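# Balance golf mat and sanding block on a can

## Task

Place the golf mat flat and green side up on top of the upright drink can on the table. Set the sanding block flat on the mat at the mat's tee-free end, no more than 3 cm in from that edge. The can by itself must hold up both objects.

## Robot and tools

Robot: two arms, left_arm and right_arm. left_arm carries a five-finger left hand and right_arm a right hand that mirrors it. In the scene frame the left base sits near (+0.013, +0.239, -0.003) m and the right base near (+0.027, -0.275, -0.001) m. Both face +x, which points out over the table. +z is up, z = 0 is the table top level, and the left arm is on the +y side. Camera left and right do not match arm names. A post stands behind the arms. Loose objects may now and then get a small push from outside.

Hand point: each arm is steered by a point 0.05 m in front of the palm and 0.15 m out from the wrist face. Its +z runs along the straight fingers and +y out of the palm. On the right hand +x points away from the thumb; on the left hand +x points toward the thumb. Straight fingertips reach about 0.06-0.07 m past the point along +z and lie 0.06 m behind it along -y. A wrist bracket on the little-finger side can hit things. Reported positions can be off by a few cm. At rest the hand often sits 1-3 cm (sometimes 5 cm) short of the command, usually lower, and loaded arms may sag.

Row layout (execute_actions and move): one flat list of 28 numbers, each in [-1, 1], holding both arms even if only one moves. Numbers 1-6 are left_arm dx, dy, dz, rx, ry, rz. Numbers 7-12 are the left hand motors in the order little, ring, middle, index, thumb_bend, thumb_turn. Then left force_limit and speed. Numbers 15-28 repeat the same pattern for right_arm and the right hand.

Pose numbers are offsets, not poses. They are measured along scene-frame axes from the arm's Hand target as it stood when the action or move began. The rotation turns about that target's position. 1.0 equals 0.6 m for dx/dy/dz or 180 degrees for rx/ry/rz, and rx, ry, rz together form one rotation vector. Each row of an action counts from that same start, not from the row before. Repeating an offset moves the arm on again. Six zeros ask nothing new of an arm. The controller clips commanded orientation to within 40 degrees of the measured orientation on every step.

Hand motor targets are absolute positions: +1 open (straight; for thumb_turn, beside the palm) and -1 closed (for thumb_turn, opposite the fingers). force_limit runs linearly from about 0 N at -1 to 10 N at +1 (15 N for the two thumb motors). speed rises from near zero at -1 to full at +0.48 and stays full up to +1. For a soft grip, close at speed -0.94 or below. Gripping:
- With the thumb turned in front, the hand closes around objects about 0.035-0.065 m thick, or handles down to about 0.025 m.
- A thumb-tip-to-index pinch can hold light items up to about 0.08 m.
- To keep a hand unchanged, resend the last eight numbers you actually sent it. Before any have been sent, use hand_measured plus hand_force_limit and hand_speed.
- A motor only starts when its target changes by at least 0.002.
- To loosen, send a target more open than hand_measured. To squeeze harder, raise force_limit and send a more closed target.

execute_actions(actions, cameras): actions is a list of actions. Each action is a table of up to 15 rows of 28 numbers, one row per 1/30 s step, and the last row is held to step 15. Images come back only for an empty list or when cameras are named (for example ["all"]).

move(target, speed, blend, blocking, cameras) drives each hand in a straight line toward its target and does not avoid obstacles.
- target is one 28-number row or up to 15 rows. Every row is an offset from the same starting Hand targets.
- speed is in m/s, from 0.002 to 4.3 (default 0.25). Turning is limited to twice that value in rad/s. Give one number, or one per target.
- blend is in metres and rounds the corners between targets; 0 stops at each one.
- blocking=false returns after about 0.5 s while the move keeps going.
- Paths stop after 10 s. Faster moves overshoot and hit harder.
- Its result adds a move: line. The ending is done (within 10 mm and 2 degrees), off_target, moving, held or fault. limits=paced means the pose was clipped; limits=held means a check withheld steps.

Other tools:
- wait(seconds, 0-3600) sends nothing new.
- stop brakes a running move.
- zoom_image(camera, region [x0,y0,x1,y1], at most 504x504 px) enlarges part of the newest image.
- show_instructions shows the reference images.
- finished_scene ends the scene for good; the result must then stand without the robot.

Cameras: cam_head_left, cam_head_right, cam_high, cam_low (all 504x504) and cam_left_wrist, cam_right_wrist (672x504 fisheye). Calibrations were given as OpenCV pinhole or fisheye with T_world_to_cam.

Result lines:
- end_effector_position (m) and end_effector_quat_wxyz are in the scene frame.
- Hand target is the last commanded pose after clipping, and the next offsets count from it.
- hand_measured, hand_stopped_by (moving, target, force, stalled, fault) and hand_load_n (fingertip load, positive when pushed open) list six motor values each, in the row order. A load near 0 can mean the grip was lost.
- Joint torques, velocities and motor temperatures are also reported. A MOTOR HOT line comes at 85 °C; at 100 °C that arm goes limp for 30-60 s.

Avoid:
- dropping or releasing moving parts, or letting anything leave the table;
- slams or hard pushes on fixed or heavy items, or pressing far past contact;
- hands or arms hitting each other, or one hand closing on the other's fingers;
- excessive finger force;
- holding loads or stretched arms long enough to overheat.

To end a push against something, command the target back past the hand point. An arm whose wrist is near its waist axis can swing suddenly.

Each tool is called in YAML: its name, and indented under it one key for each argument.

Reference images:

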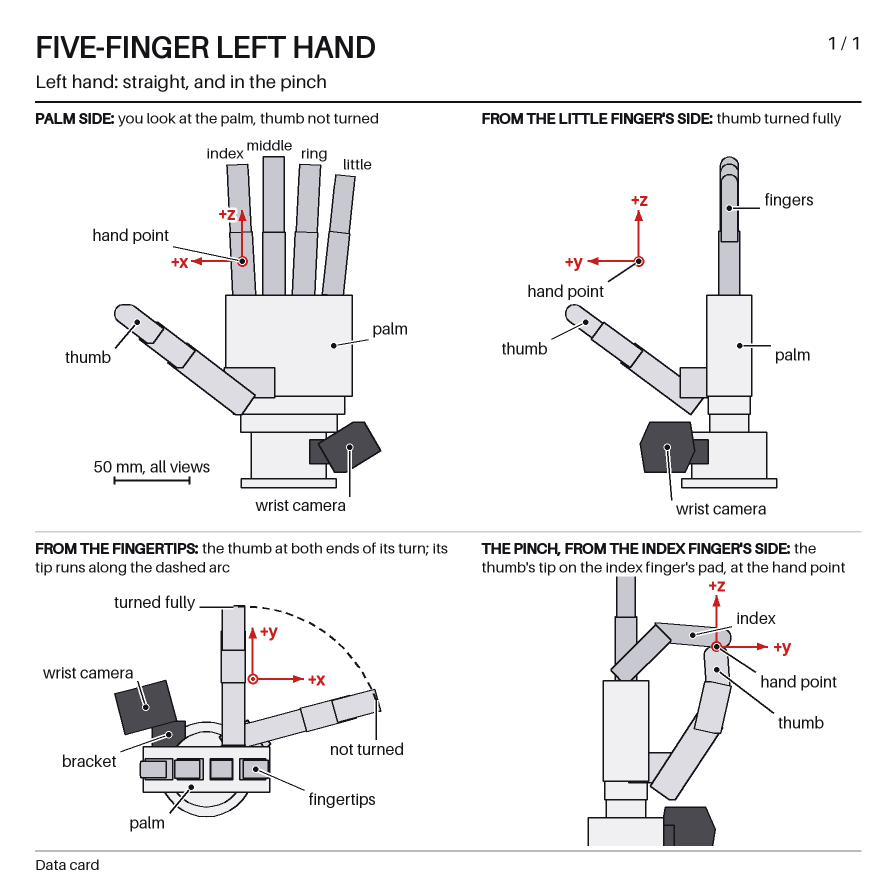

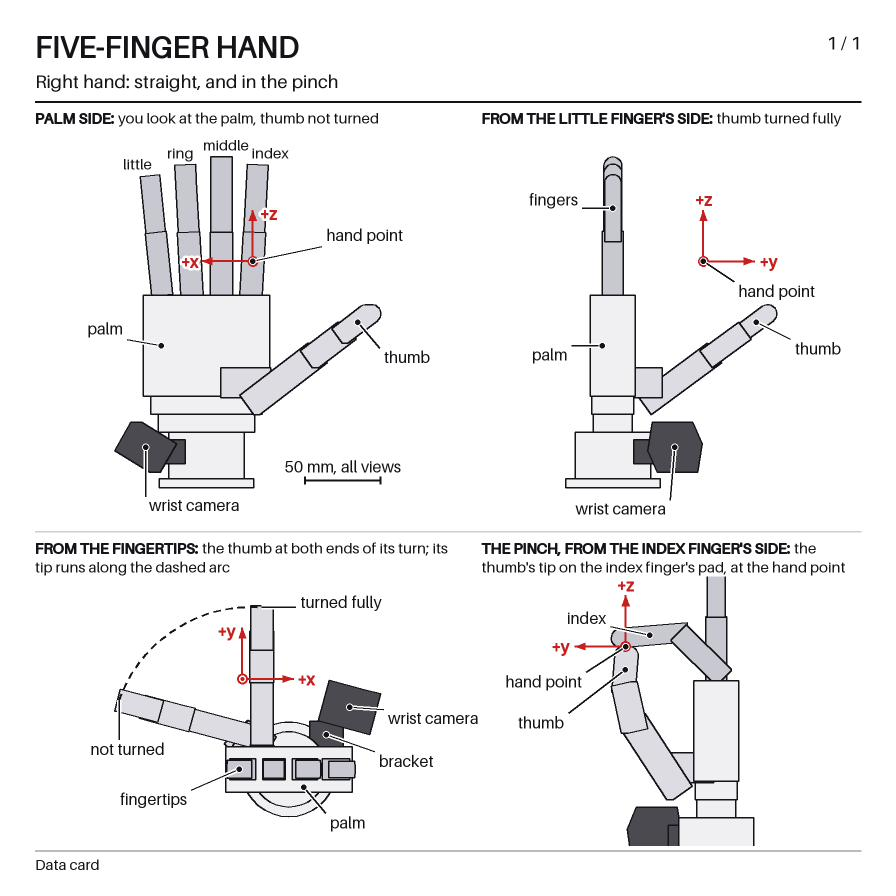

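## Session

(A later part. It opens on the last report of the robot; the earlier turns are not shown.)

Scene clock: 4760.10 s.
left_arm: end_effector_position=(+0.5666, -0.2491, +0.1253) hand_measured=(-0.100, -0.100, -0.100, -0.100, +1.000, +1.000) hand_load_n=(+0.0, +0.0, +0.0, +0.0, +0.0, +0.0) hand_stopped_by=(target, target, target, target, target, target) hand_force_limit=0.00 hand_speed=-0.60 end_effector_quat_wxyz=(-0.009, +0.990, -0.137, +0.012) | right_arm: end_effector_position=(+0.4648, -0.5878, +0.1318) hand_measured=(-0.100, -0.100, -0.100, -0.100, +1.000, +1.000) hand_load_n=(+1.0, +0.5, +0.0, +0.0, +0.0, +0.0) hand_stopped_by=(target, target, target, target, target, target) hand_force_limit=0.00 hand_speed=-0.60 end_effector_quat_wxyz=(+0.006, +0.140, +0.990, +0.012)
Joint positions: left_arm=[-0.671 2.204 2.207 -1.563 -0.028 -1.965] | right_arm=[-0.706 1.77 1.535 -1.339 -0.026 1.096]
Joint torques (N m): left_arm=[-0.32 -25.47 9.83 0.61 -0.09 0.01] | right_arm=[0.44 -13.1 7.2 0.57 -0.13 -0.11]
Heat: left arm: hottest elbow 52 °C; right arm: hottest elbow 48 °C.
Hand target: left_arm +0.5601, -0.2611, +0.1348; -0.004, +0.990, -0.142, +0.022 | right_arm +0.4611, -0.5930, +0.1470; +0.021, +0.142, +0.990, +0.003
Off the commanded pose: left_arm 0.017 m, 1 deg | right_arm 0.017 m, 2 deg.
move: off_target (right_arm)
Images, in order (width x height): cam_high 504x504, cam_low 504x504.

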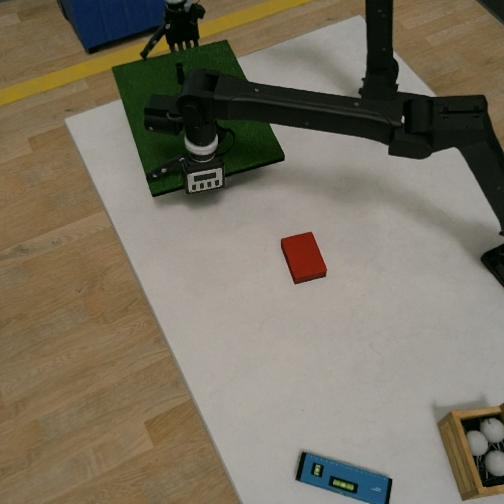

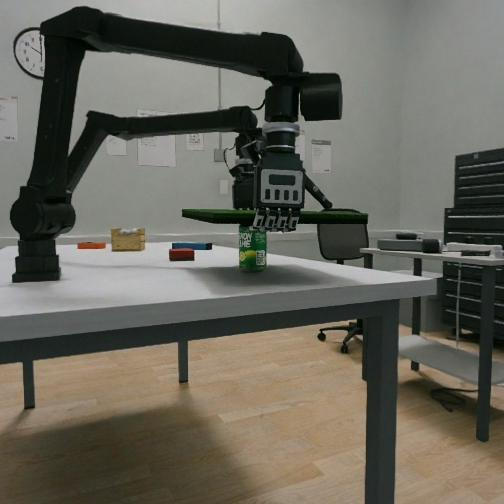

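zoom_image:
  camera: "cam_high"
  region: [100, 30, 300, 210]

zoom_image:
  camera: "cam_low"
  region: [160, 190, 280, 290]

zoom_image:
  camera: "cam_low"
  region: [270, 170, 390, 270]

Scaled by 2.520.

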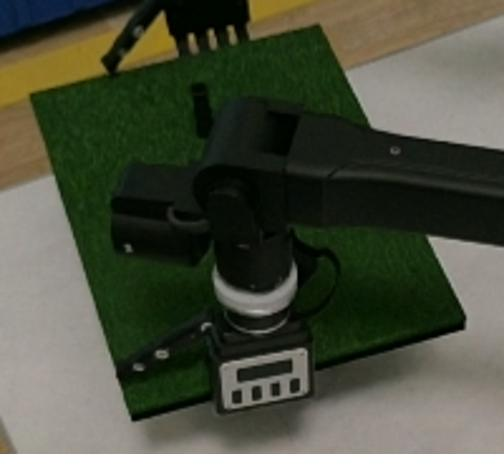

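Scaled by 4.200.

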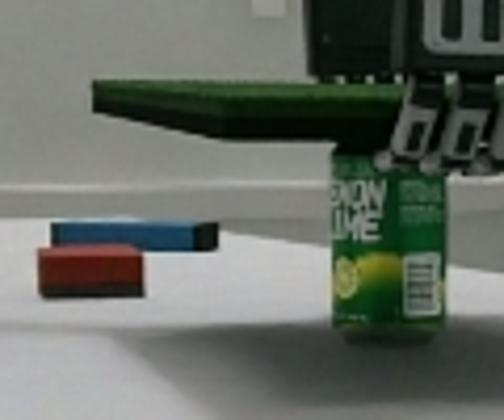

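Scaled by 4.200.

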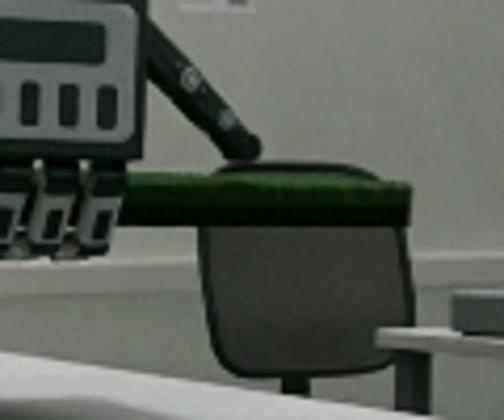

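move:
  target:
    - [0.005,0.01,-0.02,0,0,0,-0.1,-0.1,-0.1,-0.1,1,1,0,-0.6,0,0,0,0,0,0,-0.1,-0.1,-0.1,-0.1,1,1,0,-0.6]
    - [0.035,0.2,-0.02,0,0,0,-0.1,-0.1,-0.1,-0.1,1,1,0,-0.6,0,0,0,0,0,0,-0.1,-0.1,-0.1,-0.1,1,1,0,-0.6]
  speed: 0.05
  blend: [0.005, 0]
  cameras: ["cam_low","cam_high"]

zoom_image:
  camera: "cam_low"
  region: [160, 160, 380, 290]

Scene clock: 4813.23 s.
left_arm: end_effector_position=(+0.5782, -0.1495, +0.1231) hand_measured=(-0.100, -0.100, -0.100, -0.100, +1.000, +1.000) hand_load_n=(+0.0, +0.0, +0.0, +0.0, +0.0, +0.0) hand_stopped_by=(target, target, target, target, target, target) hand_force_limit=0.00 hand_speed=-0.60 end_effector_quat_wxyz=(-0.006, +0.989, -0.143, +0.020) | right_arm: end_effector_position=(+0.4646, -0.5878, +0.1342) hand_measured=(-0.100, -0.100, -0.100, -0.100, +1.000, +1.000) hand_load_n=(+0.5, +0.0, +0.0, +0.0, +0.0, +0.0) hand_stopped_by=(target, target, target, target, target, target) hand_force_limit=0.00 hand_speed=-0.60 end_effector_quat_wxyz=(+0.008, +0.140, +0.990, +0.011)
Joint positions: left_arm=[-0.535 2.034 1.915 -1.419 -0.026 -1.817] | right_arm=[-0.707 1.765 1.535 -1.339 -0.027 1.096]
Joint torques (N m): left_arm=[2.9 -22.89 8.57 0.75 0.06 0.21] | right_arm=[1.08 -12.45 7.21 0.42 -0.17 -0.1]
Motor temperatures (°C): left_arm=[32 36 49 30 32 32] | right_arm=[29 37 44 32 32 31]
Heat: left arm: hottest elbow 49 °C; right arm: hottest elbow 44 °C.
Hand target: left_arm +0.5811, -0.1411, +0.1228; -0.004, +0.990, -0.142, +0.022 | right_arm +0.4611, -0.5929, +0.1469; +0.021, +0.142, +0.990, +0.003
Off the commanded pose: left_arm 0.009 m, 0 deg | right_arm 0.014 m, 2 deg.
move: done
Images, in order (width x height): cam_high 504x504, cam_low 504x504.

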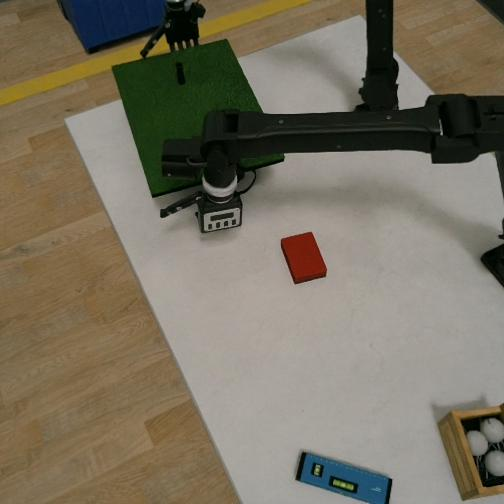

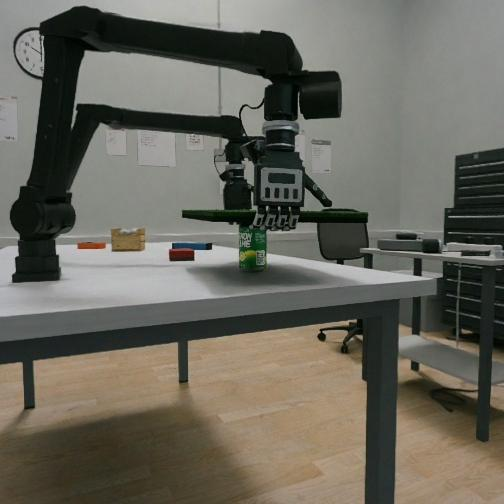

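Scaled by 2.291.

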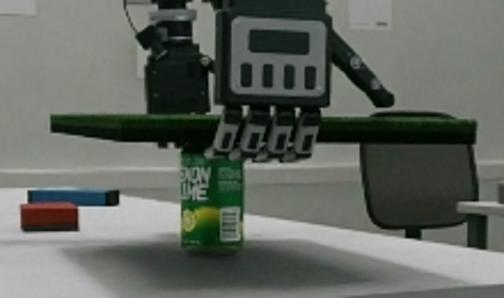

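move:
  target: [0,0,0,0,0,0,-0.1,-0.1,-0.1,-0.1,1,1,0,-0.6,0,0,0,0,0,0,-0.1,-0.1,-0.1,-0.1,1,-1,0,-0.6]
  cameras: ["cam_low","cam_high","cam_right_wrist"]

Scene clock: 4940.10 s.
left_arm: end_effector_position=(+0.5780, -0.1497, +0.1232) hand_measured=(-0.100, -0.100, -0.100, -0.100, +1.000, +1.000) hand_load_n=(+0.0, +0.5, +0.0, +0.5, +0.0, +0.0) hand_stopped_by=(target, target, target, target, target, target) hand_force_limit=0.00 hand_speed=-0.60 end_effector_quat_wxyz=(-0.005, +0.989, -0.144, +0.020) | right_arm: end_effector_position=(+0.4646, -0.5878, +0.1342) hand_measured=(-0.100, -0.100, -0.100, -0.100, +1.000, -1.000) hand_load_n=(+0.5, +0.0, +0.0, +0.0, +0.0, +0.0) hand_stopped_by=(target, target, target, target, target, target) hand_force_limit=0.00 hand_speed=-0.60 end_effector_quat_wxyz=(+0.008, +0.140, +0.990, +0.011)
Joint positions: left_arm=[-0.535 2.034 1.915 -1.419 -0.025 -1.816] | right_arm=[-0.707 1.765 1.535 -1.339 -0.027 1.096]
Joint torques (N m): left_arm=[2.49 -22.83 8.58 0.72 0.02 0.2] | right_arm=[-0.62 -13.45 7.21 0.51 -0.11 -0.08]
Heat: left arm: hottest elbow 45 °C; right arm: hottest elbow 43 °C.
Hand target: left_arm +0.5811, -0.1412, +0.1228; -0.004, +0.990, -0.142, +0.022 | right_arm +0.4611, -0.5929, +0.1469; +0.021, +0.142, +0.990, +0.003
Off the commanded pose: left_arm 0.009 m, 0 deg | right_arm 0.014 m, 2 deg.
move: done
cam_right_wrist: T_world_to_cam=[[0.01933, 0.99793, 0.06128, 0.56266], [0.84986, -0.04869, 0.52475, -0.49301], [0.52665, 0.04193, -0.84905, 0.01004]] pos_world=[0.40282, -0.58593, 0.23275]
Images, in order (width x height): cam_high 504x504, cam_low 504x504, cam_right_wrist 672x504.

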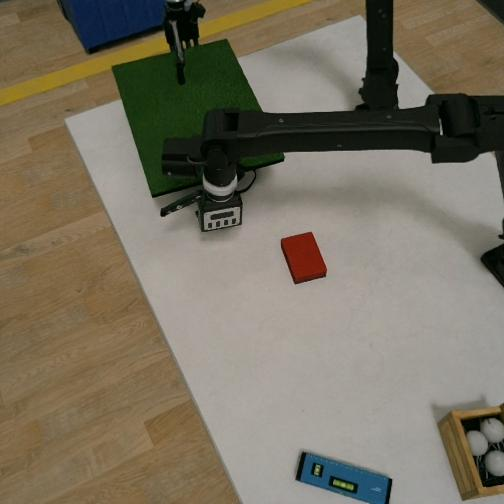

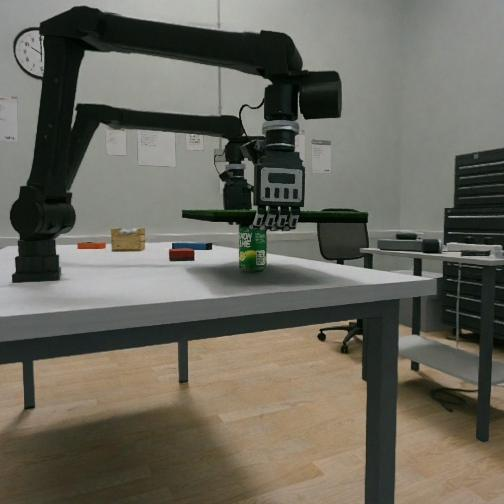

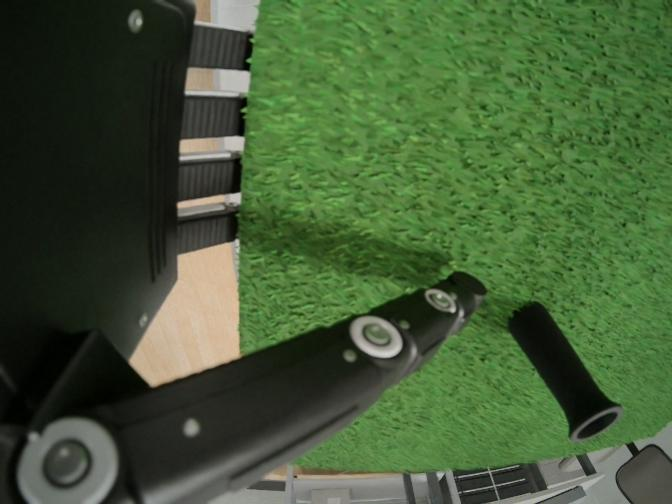

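move:
  target: [0,0,0,0,0,0,-0.1,-0.1,-0.1,-0.1,1,1,0,-0.6,0,0,0,0,0,0,-0.1,-0.1,-0.1,-0.1,0.4,-1,-0.85,-0.92]
  cameras: ["cam_low","cam_right_wrist"]

Scene clock: 4952.17 s.
left_arm: end_effector_position=(+0.5780, -0.1497, +0.1232) hand_measured=(-0.100, -0.100, -0.100, -0.100, +1.000, +1.000) hand_load_n=(+0.0, +0.0, +0.5, +0.5, +0.0, +0.0) hand_stopped_by=(target, target, target, target, target, target) hand_force_limit=0.00 hand_speed=-0.60 end_effector_quat_wxyz=(-0.005, +0.989, -0.144, +0.020) | right_arm: end_effector_position=(+0.4646, -0.5877, +0.1342) hand_measured=(-0.100, -0.100, -0.100, -0.100, +0.716, -1.000) hand_load_n=(+0.5, +0.5, +0.0, +0.0, +1.0, +0.5) hand_stopped_by=(target, target, target, target, force, target) hand_force_limit=-0.85 hand_speed=-0.92 end_effector_quat_wxyz=(+0.008, +0.139, +0.990, +0.011)
Joint positions: left_arm=[-0.535 2.034 1.915 -1.419 -0.025 -1.816] | right_arm=[-0.707 1.765 1.535 -1.339 -0.027 1.095]
Joint torques (N m): left_arm=[2.49 -22.83 8.57 0.73 0.02 0.2] | right_arm=[0.03 -13.27 7.1 0.43 -0.1 -0.1]
Heat: left arm: hottest elbow 45 °C; right arm: hottest elbow 43 °C.
Hand target: left_arm +0.5811, -0.1412, +0.1228; -0.004, +0.990, -0.142, +0.022 | right_arm +0.4611, -0.5929, +0.1469; +0.021, +0.142, +0.990, +0.003
Off the commanded pose: left_arm 0.009 m, 0 deg | right_arm 0.014 m, 2 deg.
move: done
cam_right_wrist: T_world_to_cam=[[0.01822, 0.99794, 0.06154, 0.56306], [0.84975, -0.04789, 0.525, -0.49247], [0.52687, 0.04273, -0.84887, 0.01043]] pos_world=[0.40272, -0.58593, 0.23275]

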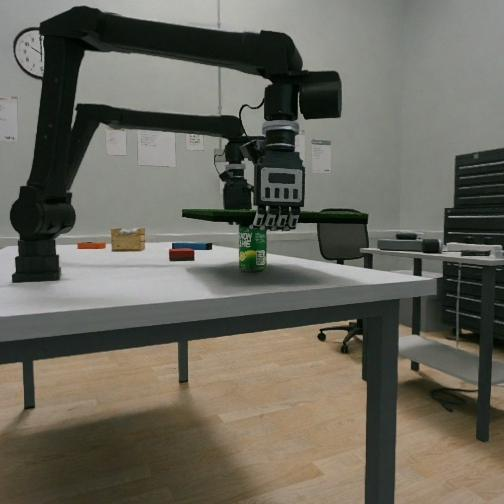

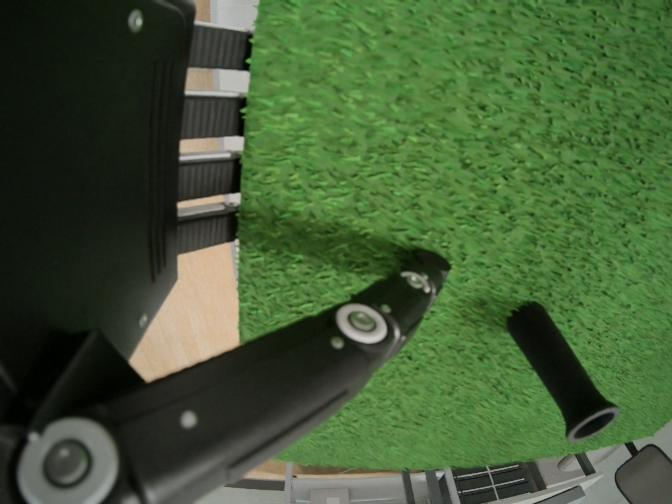

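move:
  target:
    - [0.02,0.11,0.08,0,0,0,-0.1,-0.1,-0.1,-0.1,1,1,0,-0.6,0,0,0,0,0,0,-0.1,-0.1,-0.1,-0.1,0.4,-1,-0.85,-0.92]
    - [-0.15,0.2,0.22,0.0894,-0.1337,-0.2137,-0.1,-0.1,-0.1,-0.1,1,1,0,-0.6,0,0,0,0,0,0,-0.1,-0.1,-0.1,-0.1,0.4,-1,-0.85,-0.92]
    - [-0.3168,0.227,0.15,0.1788,-0.2674,-0.4274,-0.1,-0.1,-0.1,-0.1,1,1,0,-0.6,0,0,0,0,0,0,-0.1,-0.1,-0.1,-0.1,0.4,-1,-0.85,-0.92]
  speed: 0.15
  blend: [0.04, 0.04, 0]
  cameras: ["cam_low","cam_high","cam_left_wrist"]

Scene clock: 5032.93 s.
left_arm: end_effector_position=(+0.3967, +0.0003, +0.2161) hand_measured=(-0.100, -0.100, -0.100, -0.100, +1.000, +1.000) hand_load_n=(-0.5, +0.0, +0.0, +0.0, +0.0, +0.0) hand_stopped_by=(target, target, target, target, target, target) hand_force_limit=0.00 hand_speed=-0.60 end_effector_quat_wxyz=(+0.290, -0.577, +0.681, -0.346) | right_arm: end_effector_position=(+0.4646, -0.5877, +0.1342) hand_measured=(-0.100, -0.100, -0.100, -0.100, +0.716, -1.000) hand_load_n=(+0.5, +0.5, +0.0, +0.0, +1.0, +0.5) hand_stopped_by=(target, target, target, target, force, target) hand_force_limit=-0.85 hand_speed=-0.92 end_effector_quat_wxyz=(+0.008, +0.139, +0.990, +0.011)
Joint positions: left_arm=[-0.606 1.057 0.887 -0.512 -0.347 -0.274] | right_arm=[-0.707 1.765 1.535 -1.339 -0.027 1.095]
Joint torques (N m): left_arm=[-0.21 -8.47 9.77 2.3 -0.1 0.23] | right_arm=[0.56 -13.04 7.2 0.58 -0.08 -0.1]
Motor temperatures (°C): left_arm=[32 37 44 30 32 32] | right_arm=[29 37 42 32 32 31]
Heat: left arm: hottest elbow 44 °C; right arm: hottest elbow 42 °C.
Hand target: left_arm +0.3909, -0.0050, +0.2129; +0.289, -0.567, +0.687, -0.350 | right_arm +0.4611, -0.5929, +0.1469; +0.021, +0.142, +0.990, +0.003
Off the commanded pose: left_arm 0.008 m, 2 deg | right_arm 0.014 m, 2 deg.
move: done
cam_left_wrist: T_world_to_cam=[[0.50187, -0.3646, 0.78434, -0.3701], [-0.71498, -0.68519, 0.13898, 0.2463], [0.48675, -0.63054, -0.60456, 0.05192]] pos_world=[0.33657, 0.06656, 0.28744]
Images, in order (width x height): cam_high 504x504, cam_low 504x504, cam_left_wrist 672x504.

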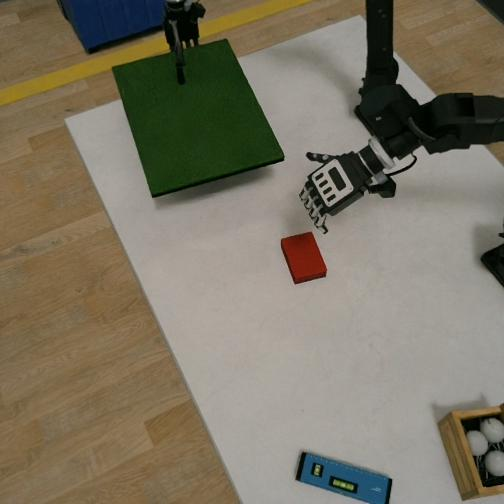

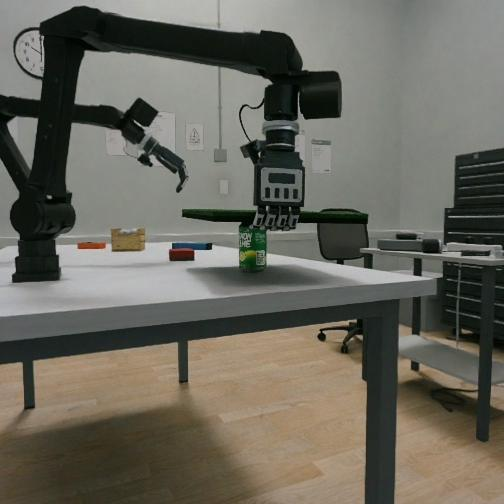

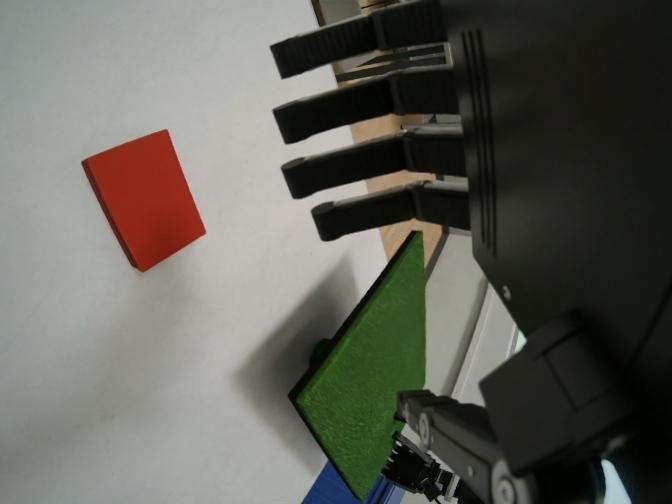

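zoom_image:
  camera: "cam_left_wrist"
  region: [270, 220, 440, 504]

Scaled by 1.775 from the camera's image (finer frame: 960x720).

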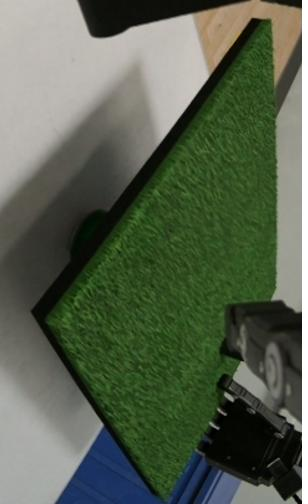

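zoom_image:
  camera: "cam_left_wrist"
  region: [280, 320, 350, 400]

Scaled by 6.300 from the camera's image (finer frame: 960x720).

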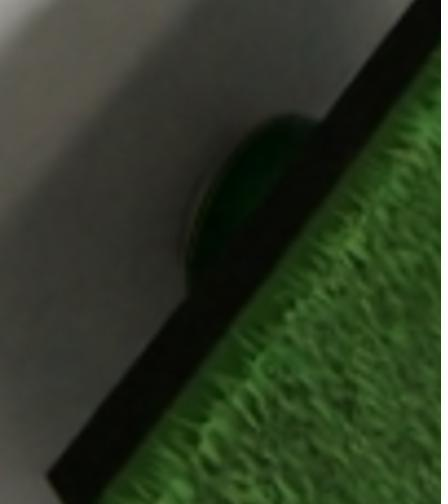

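move:
  target: [0,0,-0.12,0,0,0,-1,-1,0.7,0.7,1,-1,-0.4,-0.3,0,0,0,0,0,0,-0.1,-0.1,-0.1,-0.1,0.4,-1,-0.85,-0.92]
  speed: 0.1
  cameras: ["cam_low","cam_high","cam_left_wrist","cam_head_right"]

Scene clock: 5205.93 s.
left_arm: end_effector_position=(+0.3953, +0.0012, +0.1493) hand_measured=(-1.000, -1.000, +0.700, +0.700, +1.000, -1.000) hand_load_n=(+0.0, +0.0, +0.0, -0.5, +0.0, +0.0) hand_stopped_by=(target, target, target, target, target, target) hand_force_limit=-0.40 hand_speed=-0.30 end_effector_quat_wxyz=(+0.292, -0.576, +0.678, -0.352) | right_arm: end_effector_position=(+0.4646, -0.5877, +0.1342) hand_measured=(-0.100, -0.100, -0.100, -0.100, +0.716, -1.000) hand_load_n=(+0.5, +0.5, +0.0, +0.0, +1.0, +0.5) hand_stopped_by=(target, target, target, target, force, target) hand_force_limit=-0.85 hand_speed=-0.92 end_effector_quat_wxyz=(+0.008, +0.139, +0.990, +0.011)
Joint positions: left_arm=[-0.606 1.101 0.728 -0.295 -0.346 -0.272] | right_arm=[-0.707 1.765 1.535 -1.339 -0.027 1.095]
Joint torques (N m): left_arm=[-0.26 -7 9.7 2.32 -0.13 0.2] | right_arm=[0.67 -13.27 7.21 0.8 -0.12 -0.05]
Heat: left arm: hottest elbow 45 °C; right arm: hottest elbow 42 °C.
Hand target: left_arm +0.3909, -0.0050, +0.1410; +0.289, -0.567, +0.687, -0.350 | right_arm +0.4611, -0.5929, +0.1469; +0.021, +0.142, +0.990, +0.003
Off the commanded pose: left_arm 0.011 m, 2 deg | right_arm 0.014 m, 2 deg.
move: off_target (left_arm)
cam_left_wrist: T_world_to_cam=[[0.49211, -0.36005, 0.79258, -0.31411], [-0.71776, -0.683, 0.13538, 0.25684], [0.4926, -0.63551, -0.59454, 0.00902]] pos_world=[0.33448, 0.06805, 0.21955]
Images, in order (width x height): cam_head_right 504x504, cam_high 504x504, cam_low 504x504, cam_left_wrist 672x504.

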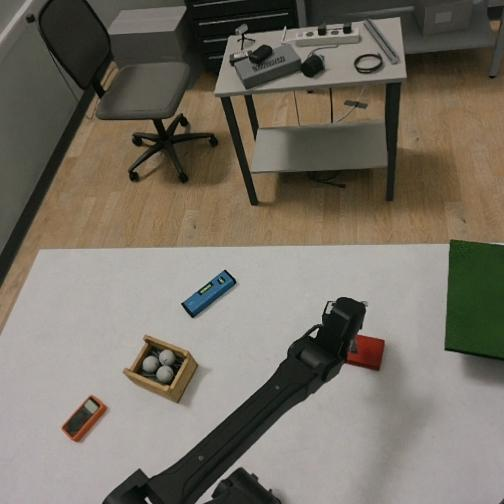

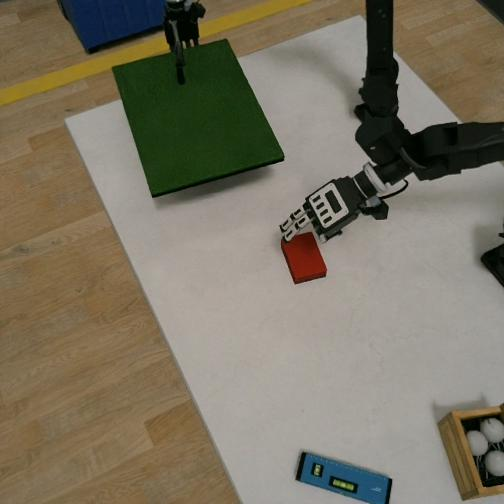

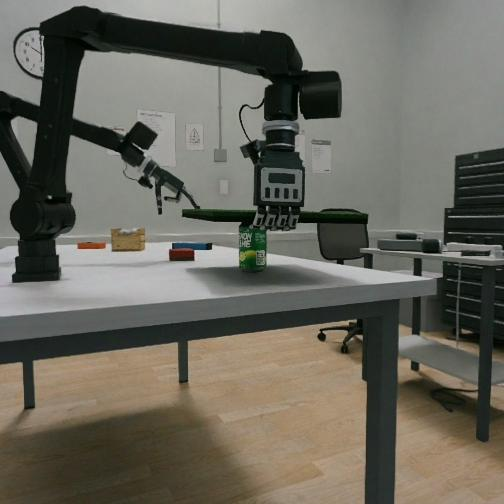

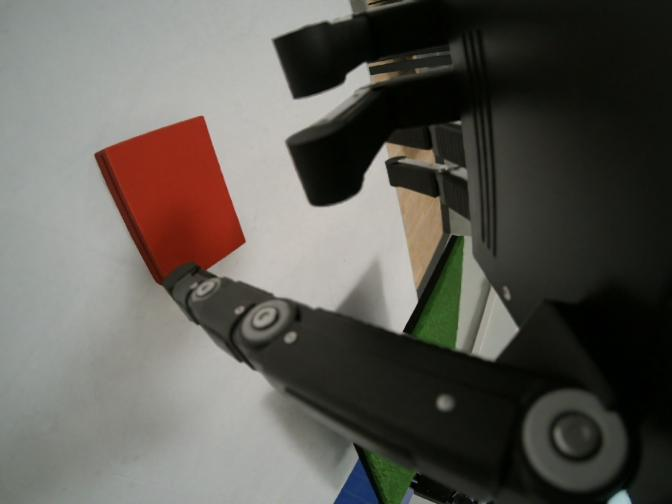

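move:
  target:
    - [-0.0073,-0.01,-0.15,0,0,0,-1,-1,0.7,0.7,1,-1,-0.4,-0.3,0,0,0,0,0,0,-0.1,-0.1,-0.1,-0.1,0.4,-1,-0.85,-0.92]
  speed: 0.08
  cameras: ["cam_low","cam_high","cam_left_wrist"]

Scene clock: 5231.93 s.
left_arm: end_effector_position=(+0.3927, -0.0058, +0.0593) hand_measured=(-1.000, -1.000, +0.700, +0.700, +1.000, -1.000) hand_load_n=(+0.0, +0.5, +0.0, +0.0, +0.0, +0.0) hand_stopped_by=(target, target, target, target, target, target) hand_force_limit=-0.40 hand_speed=-0.30 end_effector_quat_wxyz=(+0.293, -0.570, +0.683, -0.351) | right_arm: end_effector_position=(+0.4646, -0.5877, +0.1342) hand_measured=(-0.100, -0.100, -0.100, -0.100, +0.716, -1.000) hand_load_n=(+0.5, +0.5, +0.0, +0.0, +1.0, +0.5) hand_stopped_by=(target, target, target, target, force, target) hand_force_limit=-0.85 hand_speed=-0.92 end_effector_quat_wxyz=(+0.008, +0.139, +0.990, +0.011)
Joint positions: left_arm=[-0.628 1.267 0.581 0.016 -0.359 -0.272] | right_arm=[-0.707 1.765 1.535 -1.339 -0.027 1.095]
Joint torques (N m): left_arm=[-0.15 -7.94 8.27 2.3 -0.27 0.06] | right_arm=[2.08 -13.86 7.39 0.73 -0.1 -0.09]
Heat: left arm: hottest elbow 46 °C; right arm: hottest elbow 42 °C.
Hand target: left_arm +0.3866, -0.0109, +0.0509; +0.289, -0.567, +0.687, -0.350 | right_arm +0.4611, -0.5929, +0.1469; +0.021, +0.142, +0.990, +0.003
Off the commanded pose: left_arm 0.012 m, 1 deg | right_arm 0.014 m, 2 deg.
move: off_target (left_arm)
cam_left_wrist: T_world_to_cam=[[0.486, -0.37251, 0.79059, -0.24153], [-0.72583, -0.67592, 0.12771, 0.26606], [0.4868, -0.6359, -0.59888, -0.04514]] pos_world=[0.33248, 0.06116, 0.12994]
Images, in order (width x height): cam_high 504x504, cam_low 504x504, cam_left_wrist 672x504.

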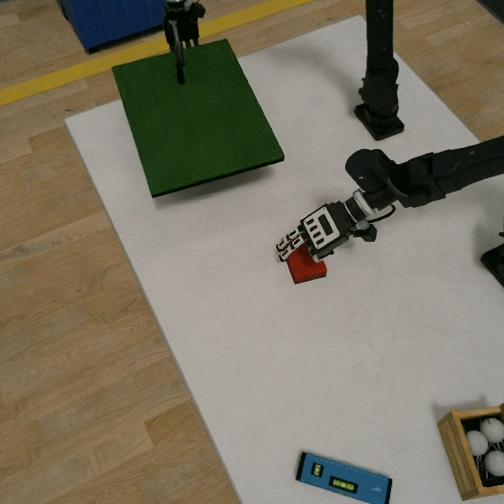

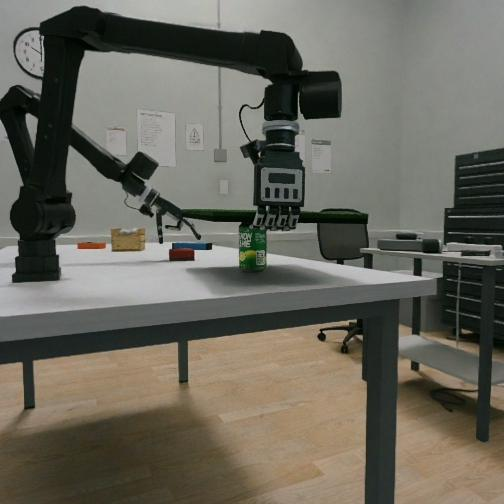

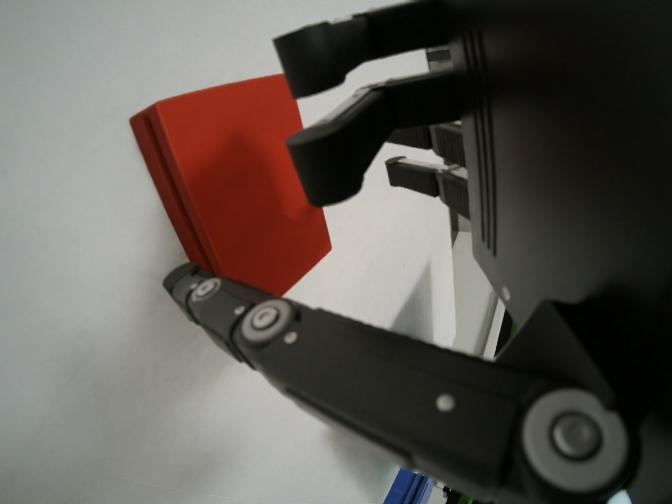

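move:
  target:
    - [0.0,0.004,-0.054,0,0,0,-1,-1,0.7,0.7,1,-1,-0.4,-0.3,0,0,0,0,0,0,-0.1,-0.1,-0.1,-0.1,0.4,-1,-0.85,-0.92]
  speed: 0.05
  cameras: ["cam_low","cam_high","cam_left_wrist"]

Scene clock: 5242.10 s.
left_arm: end_effector_position=(+0.3929, -0.0060, +0.0279) hand_measured=(-1.000, -1.000, +0.700, +0.700, +1.000, -1.000) hand_load_n=(+0.0, +0.0, +0.0, +0.0, +0.0, +0.0) hand_stopped_by=(target, target, target, target, target, target) hand_force_limit=-0.40 hand_speed=-0.30 end_effector_quat_wxyz=(+0.294, -0.570, +0.682, -0.353) | right_arm: end_effector_position=(+0.4646, -0.5877, +0.1342) hand_measured=(-0.100, -0.100, -0.100, -0.100, +0.716, -1.000) hand_load_n=(+0.5, +0.5, +0.0, +0.0, +1.5, +0.5) hand_stopped_by=(target, target, target, target, force, target) hand_force_limit=-0.85 hand_speed=-0.92 end_effector_quat_wxyz=(+0.008, +0.139, +0.990, +0.011)
Joint positions: left_arm=[-0.628 1.35 0.539 0.144 -0.359 -0.272] | right_arm=[-0.707 1.765 1.535 -1.339 -0.027 1.095]
Joint torques (N m): left_arm=[0.21 -8.12 7.46 2.3 -0.11 0.09] | right_arm=[0.62 -12.45 7.17 0.64 -0.09 -0.07]
Heat: left arm: hottest elbow 46 °C; right arm: hottest elbow 41 °C.
Hand target: left_arm +0.3866, -0.0085, +0.0185; +0.289, -0.567, +0.687, -0.350 | right_arm +0.4611, -0.5929, +0.1469; +0.021, +0.142, +0.990, +0.003
Off the commanded pose: left_arm 0.012 m, 1 deg | right_arm 0.014 m, 2 deg.
move: off_target (left_arm)
cam_left_wrist: T_world_to_cam=[[0.48325, -0.37056, 0.79319, -0.21594], [-0.72631, -0.67555, 0.1269, 0.27033], [0.48882, -0.63743, -0.5956, -0.06502]] pos_world=[0.33248, 0.06116, 0.09825]
Images, in order (width x height): cam_high 504x504, cam_low 504x504, cam_left_wrist 672x504.

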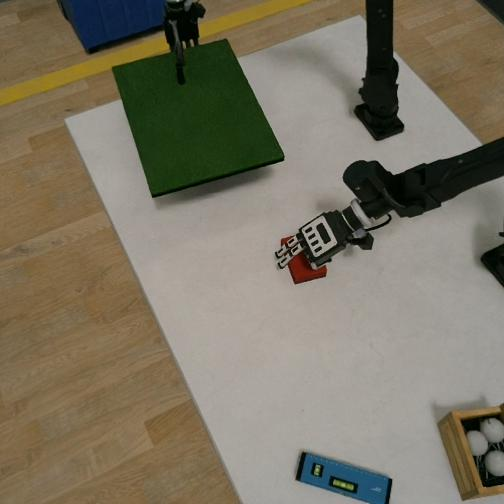

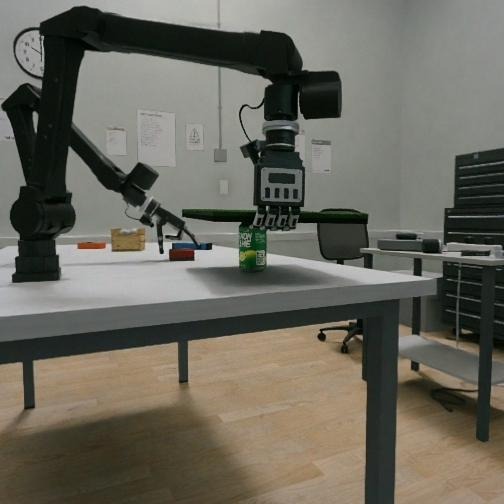

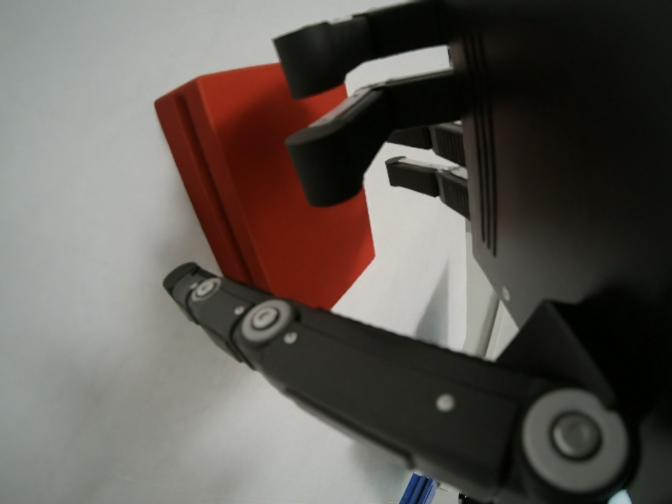

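move:
  target:
    - [0,0,0,0,0,0,-1,-1,0.25,0.25,0.55,-1,-0.4,-0.88,0,0,0,0,0,0,-0.1,-0.1,-0.1,-0.1,0.4,-1,-0.85,-0.92]
  cameras: ["cam_high","cam_left_wrist"]

Scene clock: 5273.67 s.
left_arm: end_effector_position=(+0.3944, -0.0071, +0.0296) hand_measured=(-1.000, -1.000, +0.434, +0.390, +0.688, -1.000) hand_load_n=(+0.0, +0.0, +2.0, +5.0, +5.0, +0.5) hand_stopped_by=(target, target, force, force, force, target) hand_force_limit=-0.40 hand_speed=-0.88 end_effector_quat_wxyz=(+0.295, -0.569, +0.680, -0.357) | right_arm: end_effector_position=(+0.4646, -0.5877, +0.1342) hand_measured=(-0.100, -0.100, -0.100, -0.100, +0.716, -1.000) hand_load_n=(+0.5, +0.5, +0.0, +0.0, +1.0, +0.5) hand_stopped_by=(target, target, target, target, force, target) hand_force_limit=-0.85 hand_speed=-0.92 end_effector_quat_wxyz=(+0.008, +0.139, +0.990, +0.011)
Joint positions: left_arm=[-0.628 1.35 0.539 0.153 -0.359 -0.272] | right_arm=[-0.707 1.765 1.535 -1.339 -0.027 1.095]
Joint torques (N m): left_arm=[0.21 -8.23 7.47 1.94 -0.1 0.1] | right_arm=[1.03 -12.86 7.28 0.55 -0.11 -0.07]
Heat: left arm: hottest elbow 44 °C; right arm: hottest elbow 41 °C.
Hand target: left_arm +0.3866, -0.0086, +0.0186; +0.289, -0.567, +0.687, -0.350 | right_arm +0.4611, -0.5929, +0.1469; +0.021, +0.142, +0.990, +0.003
Off the commanded pose: left_arm 0.014 m, 1 deg | right_arm 0.014 m, 2 deg.
move: done
cam_left_wrist: T_world_to_cam=[[0.47768, -0.36644, 0.79846, -0.21624], [-0.72712, -0.675, 0.12522, 0.27088], [0.49308, -0.64039, -0.58888, -0.06739]] pos_world=[0.33349, 0.06045, 0.09905]

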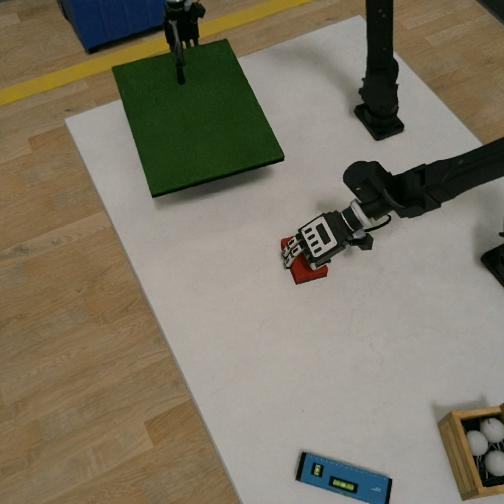

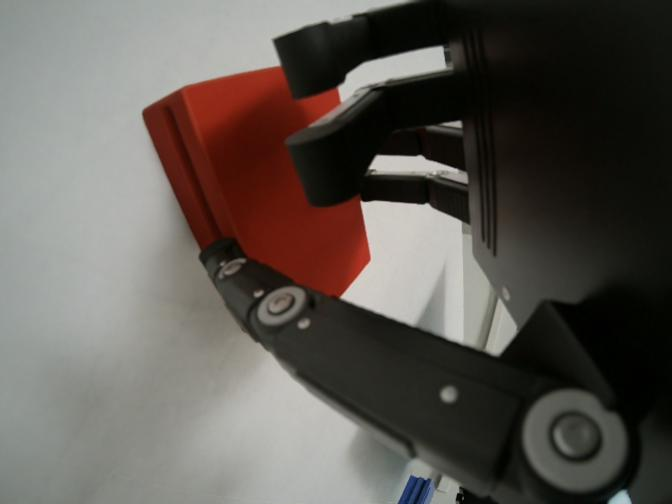

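move:
  target:
    - [0,0,0.25,0,0,0,-1,-1,0.25,0.25,0.55,-1,-0.4,-0.88,0,0,0,0,0,0,-0.1,-0.1,-0.1,-0.1,0.4,-1,-0.85,-0.92]
  speed: 0.08
  cameras: ["cam_high","cam_low","cam_left_wrist"]

Scene clock: 5293.63 s.
left_arm: end_effector_position=(+0.3778, +0.0043, +0.1433) hand_measured=(-1.000, -1.000, +0.434, +0.390, +0.686, -1.000) hand_load_n=(+0.0, +0.0, +0.0, +0.0, +0.0, +0.0) hand_stopped_by=(target, target, force, force, force, target) hand_force_limit=-0.40 hand_speed=-0.88 end_effector_quat_wxyz=(+0.287, -0.572, +0.693, -0.331) | right_arm: end_effector_position=(+0.4646, -0.5877, +0.1342) hand_measured=(-0.100, -0.100, -0.100, -0.100, +0.716, -1.000) hand_load_n=(+0.5, +0.0, +0.0, +0.0, +1.0, +0.5) hand_stopped_by=(target, target, target, target, force, target) hand_force_limit=-0.85 hand_speed=-0.92 end_effector_quat_wxyz=(+0.008, +0.139, +0.990, +0.011)
Joint positions: left_arm=[-0.628 1.08 0.722 -0.36 -0.357 -0.272] | right_arm=[-0.707 1.765 1.535 -1.339 -0.027 1.095]
Joint torques (N m): left_arm=[0.21 -8 14.27 1.02 -0.21 0.1] | right_arm=[1.44 -13.16 7.17 0.69 -0.16 -0.01]
Heat: left arm: hottest elbow 44 °C; right arm: hottest elbow 41 °C.
Hand target: left_arm +0.3866, -0.0086, +0.1684; +0.289, -0.567, +0.687, -0.350 | right_arm +0.4611, -0.5929, +0.1469; +0.021, +0.142, +0.990, +0.003
Off the commanded pose: left_arm 0.030 m, 2 deg | right_arm 0.014 m, 2 deg.
move: off_target (left_arm)
cam_left_wrist: T_world_to_cam=[[0.51574, -0.39396, 0.7608, -0.30381], [-0.72197, -0.67795, 0.13836, 0.24836], [0.46128, -0.62063, -0.63407, 0.03351]] pos_world=[0.32054, 0.06949, 0.21802]

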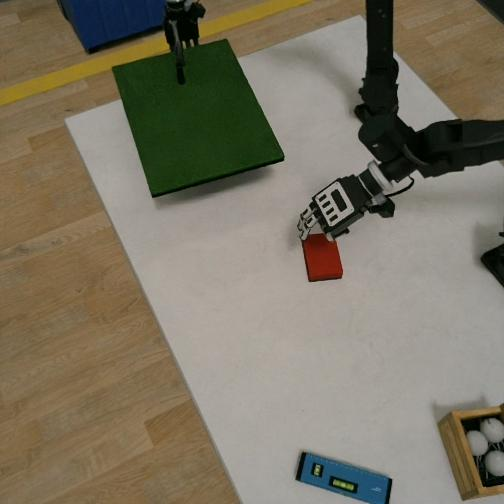

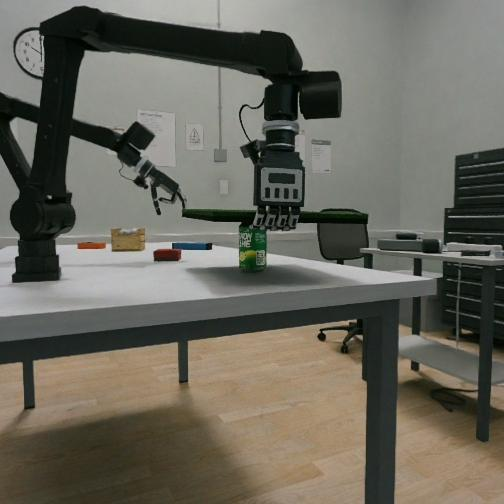

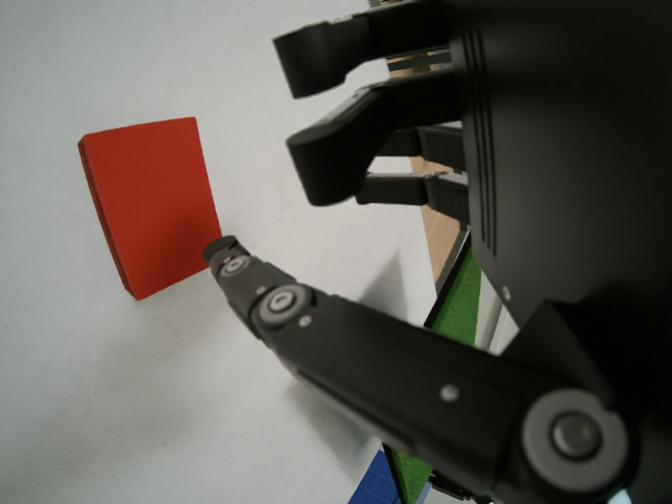

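zoom_image:
  camera: "cam_high"
  region: [280, 210, 380, 300]

zoom_image:
  camera: "cam_left_wrist"
  region: [60, 90, 260, 310]

Scaled by 5.040.

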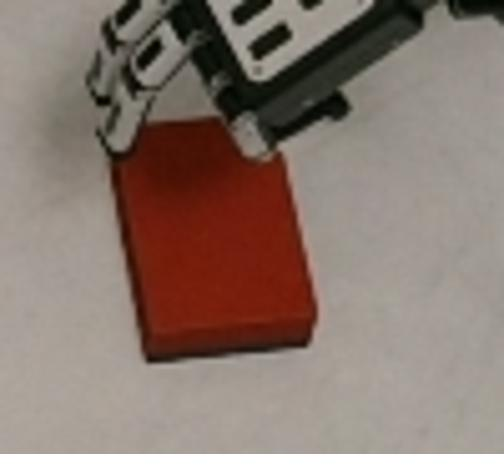

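Scaled by 2.291 from the camera's image (finer frame: 960x720).

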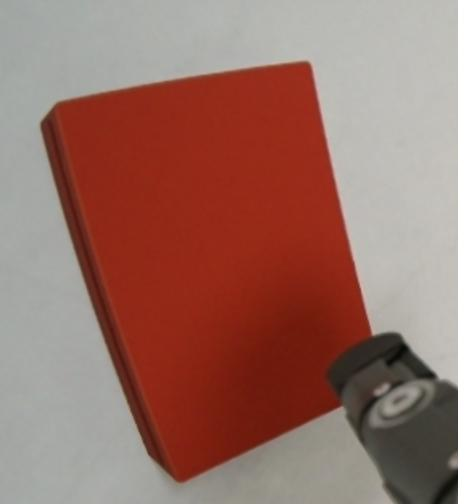

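move:
  target:
    - [-0.0627,0.0302,-0.05,0,0,-0.05,-1,-1,0.7,0.7,1,-1,-0.4,-0.3,0,0,0,0,0,0,-0.1,-0.1,-0.1,-0.1,0.4,-1,-0.85,-0.92]
    - [-0.0627,0.0302,-0.17,0,0,-0.05,-1,-1,0.7,0.7,1,-1,-0.4,-0.3,0,0,0,0,0,0,-0.1,-0.1,-0.1,-0.1,0.4,-1,-0.85,-0.92]
  speed: 0.1
  blend: [0.01, 0]
  cameras: ["cam_high","cam_left_wrist"]

Scene clock: 5398.67 s.
left_arm: end_effector_position=(+0.3464, +0.0021, +0.0739) hand_measured=(-1.000, -1.000, +0.700, +0.700, +1.000, -1.000) hand_load_n=(+0.0, +0.0, +0.0, +0.0, +0.0, +0.0) hand_stopped_by=(target, target, target, target, target, target) hand_force_limit=-0.40 hand_speed=-0.30 end_effector_quat_wxyz=(+0.257, -0.508, +0.730, -0.378) | right_arm: end_effector_position=(+0.4646, -0.5877, +0.1342) hand_measured=(-0.100, -0.100, -0.100, -0.100, +0.716, -1.000) hand_load_n=(+0.5, +0.5, +0.0, +0.0, +1.0, +0.5) hand_stopped_by=(target, target, target, target, force, target) hand_force_limit=-0.85 hand_speed=-0.92 end_effector_quat_wxyz=(+0.008, +0.139, +0.990, +0.011)
Joint positions: left_arm=[-0.617 1.09 0.492 -0.039 -0.203 -0.158] | right_arm=[-0.707 1.765 1.535 -1.339 -0.027 1.095]
Joint torques (N m): left_arm=[2.61 -5.83 8.83 2.41 -0.04 0.22] | right_arm=[0.38 -12.63 7.21 0.47 -0.11 -0.06]
Motor temperatures (°C): left_arm=[32 33 53 30 32 32] | right_arm=[29 38 41 32 32 31]
Heat: left arm: hottest elbow 53 °C; right arm: hottest elbow 41 °C.
Hand target: left_arm +0.3489, +0.0095, +0.0665; +0.261, -0.511, +0.730, -0.372 | right_arm +0.4611, -0.5929, +0.1469; +0.021, +0.142, +0.990, +0.003
Off the commanded pose: left_arm 0.011 m, 1 deg | right_arm 0.014 m, 2 deg.
move: off_target (left_arm)
cam_left_wrist: T_world_to_cam=[[0.41498, -0.44719, 0.79235, -0.20304], [-0.83407, -0.53489, 0.13495, 0.27269], [0.36347, -0.71688, -0.59496, 0.03374]] pos_world=[0.29944, 0.07925, 0.14415]

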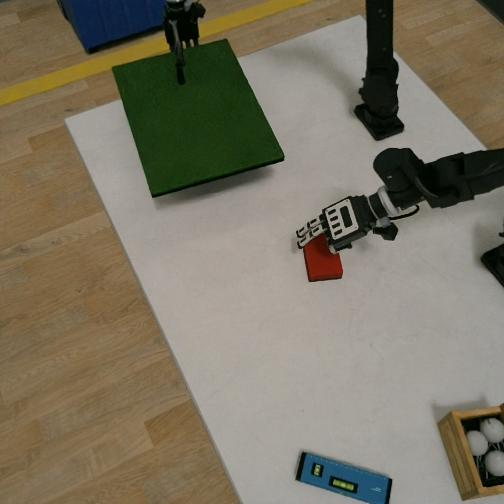

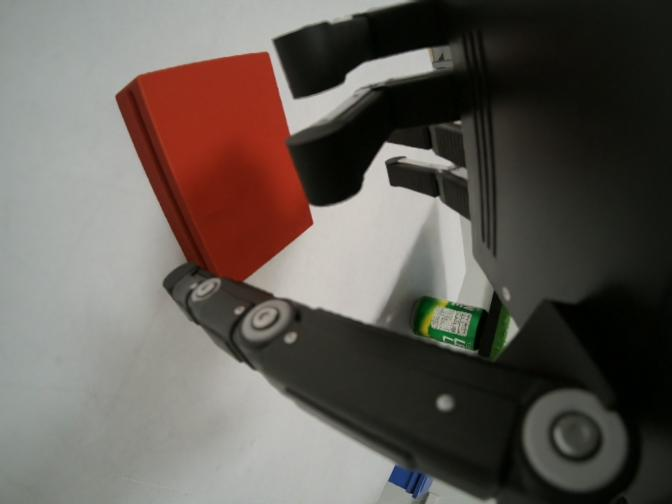

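zoom_image:
  camera: "cam_left_wrist"
  region: [380, 250, 540, 400]

Scaled by 3.150 from the camera's image (finer frame: 960x720).

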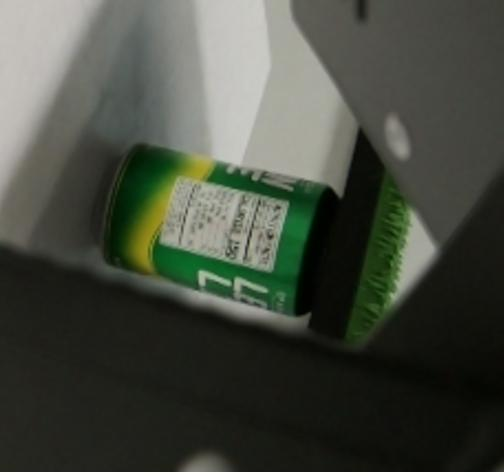

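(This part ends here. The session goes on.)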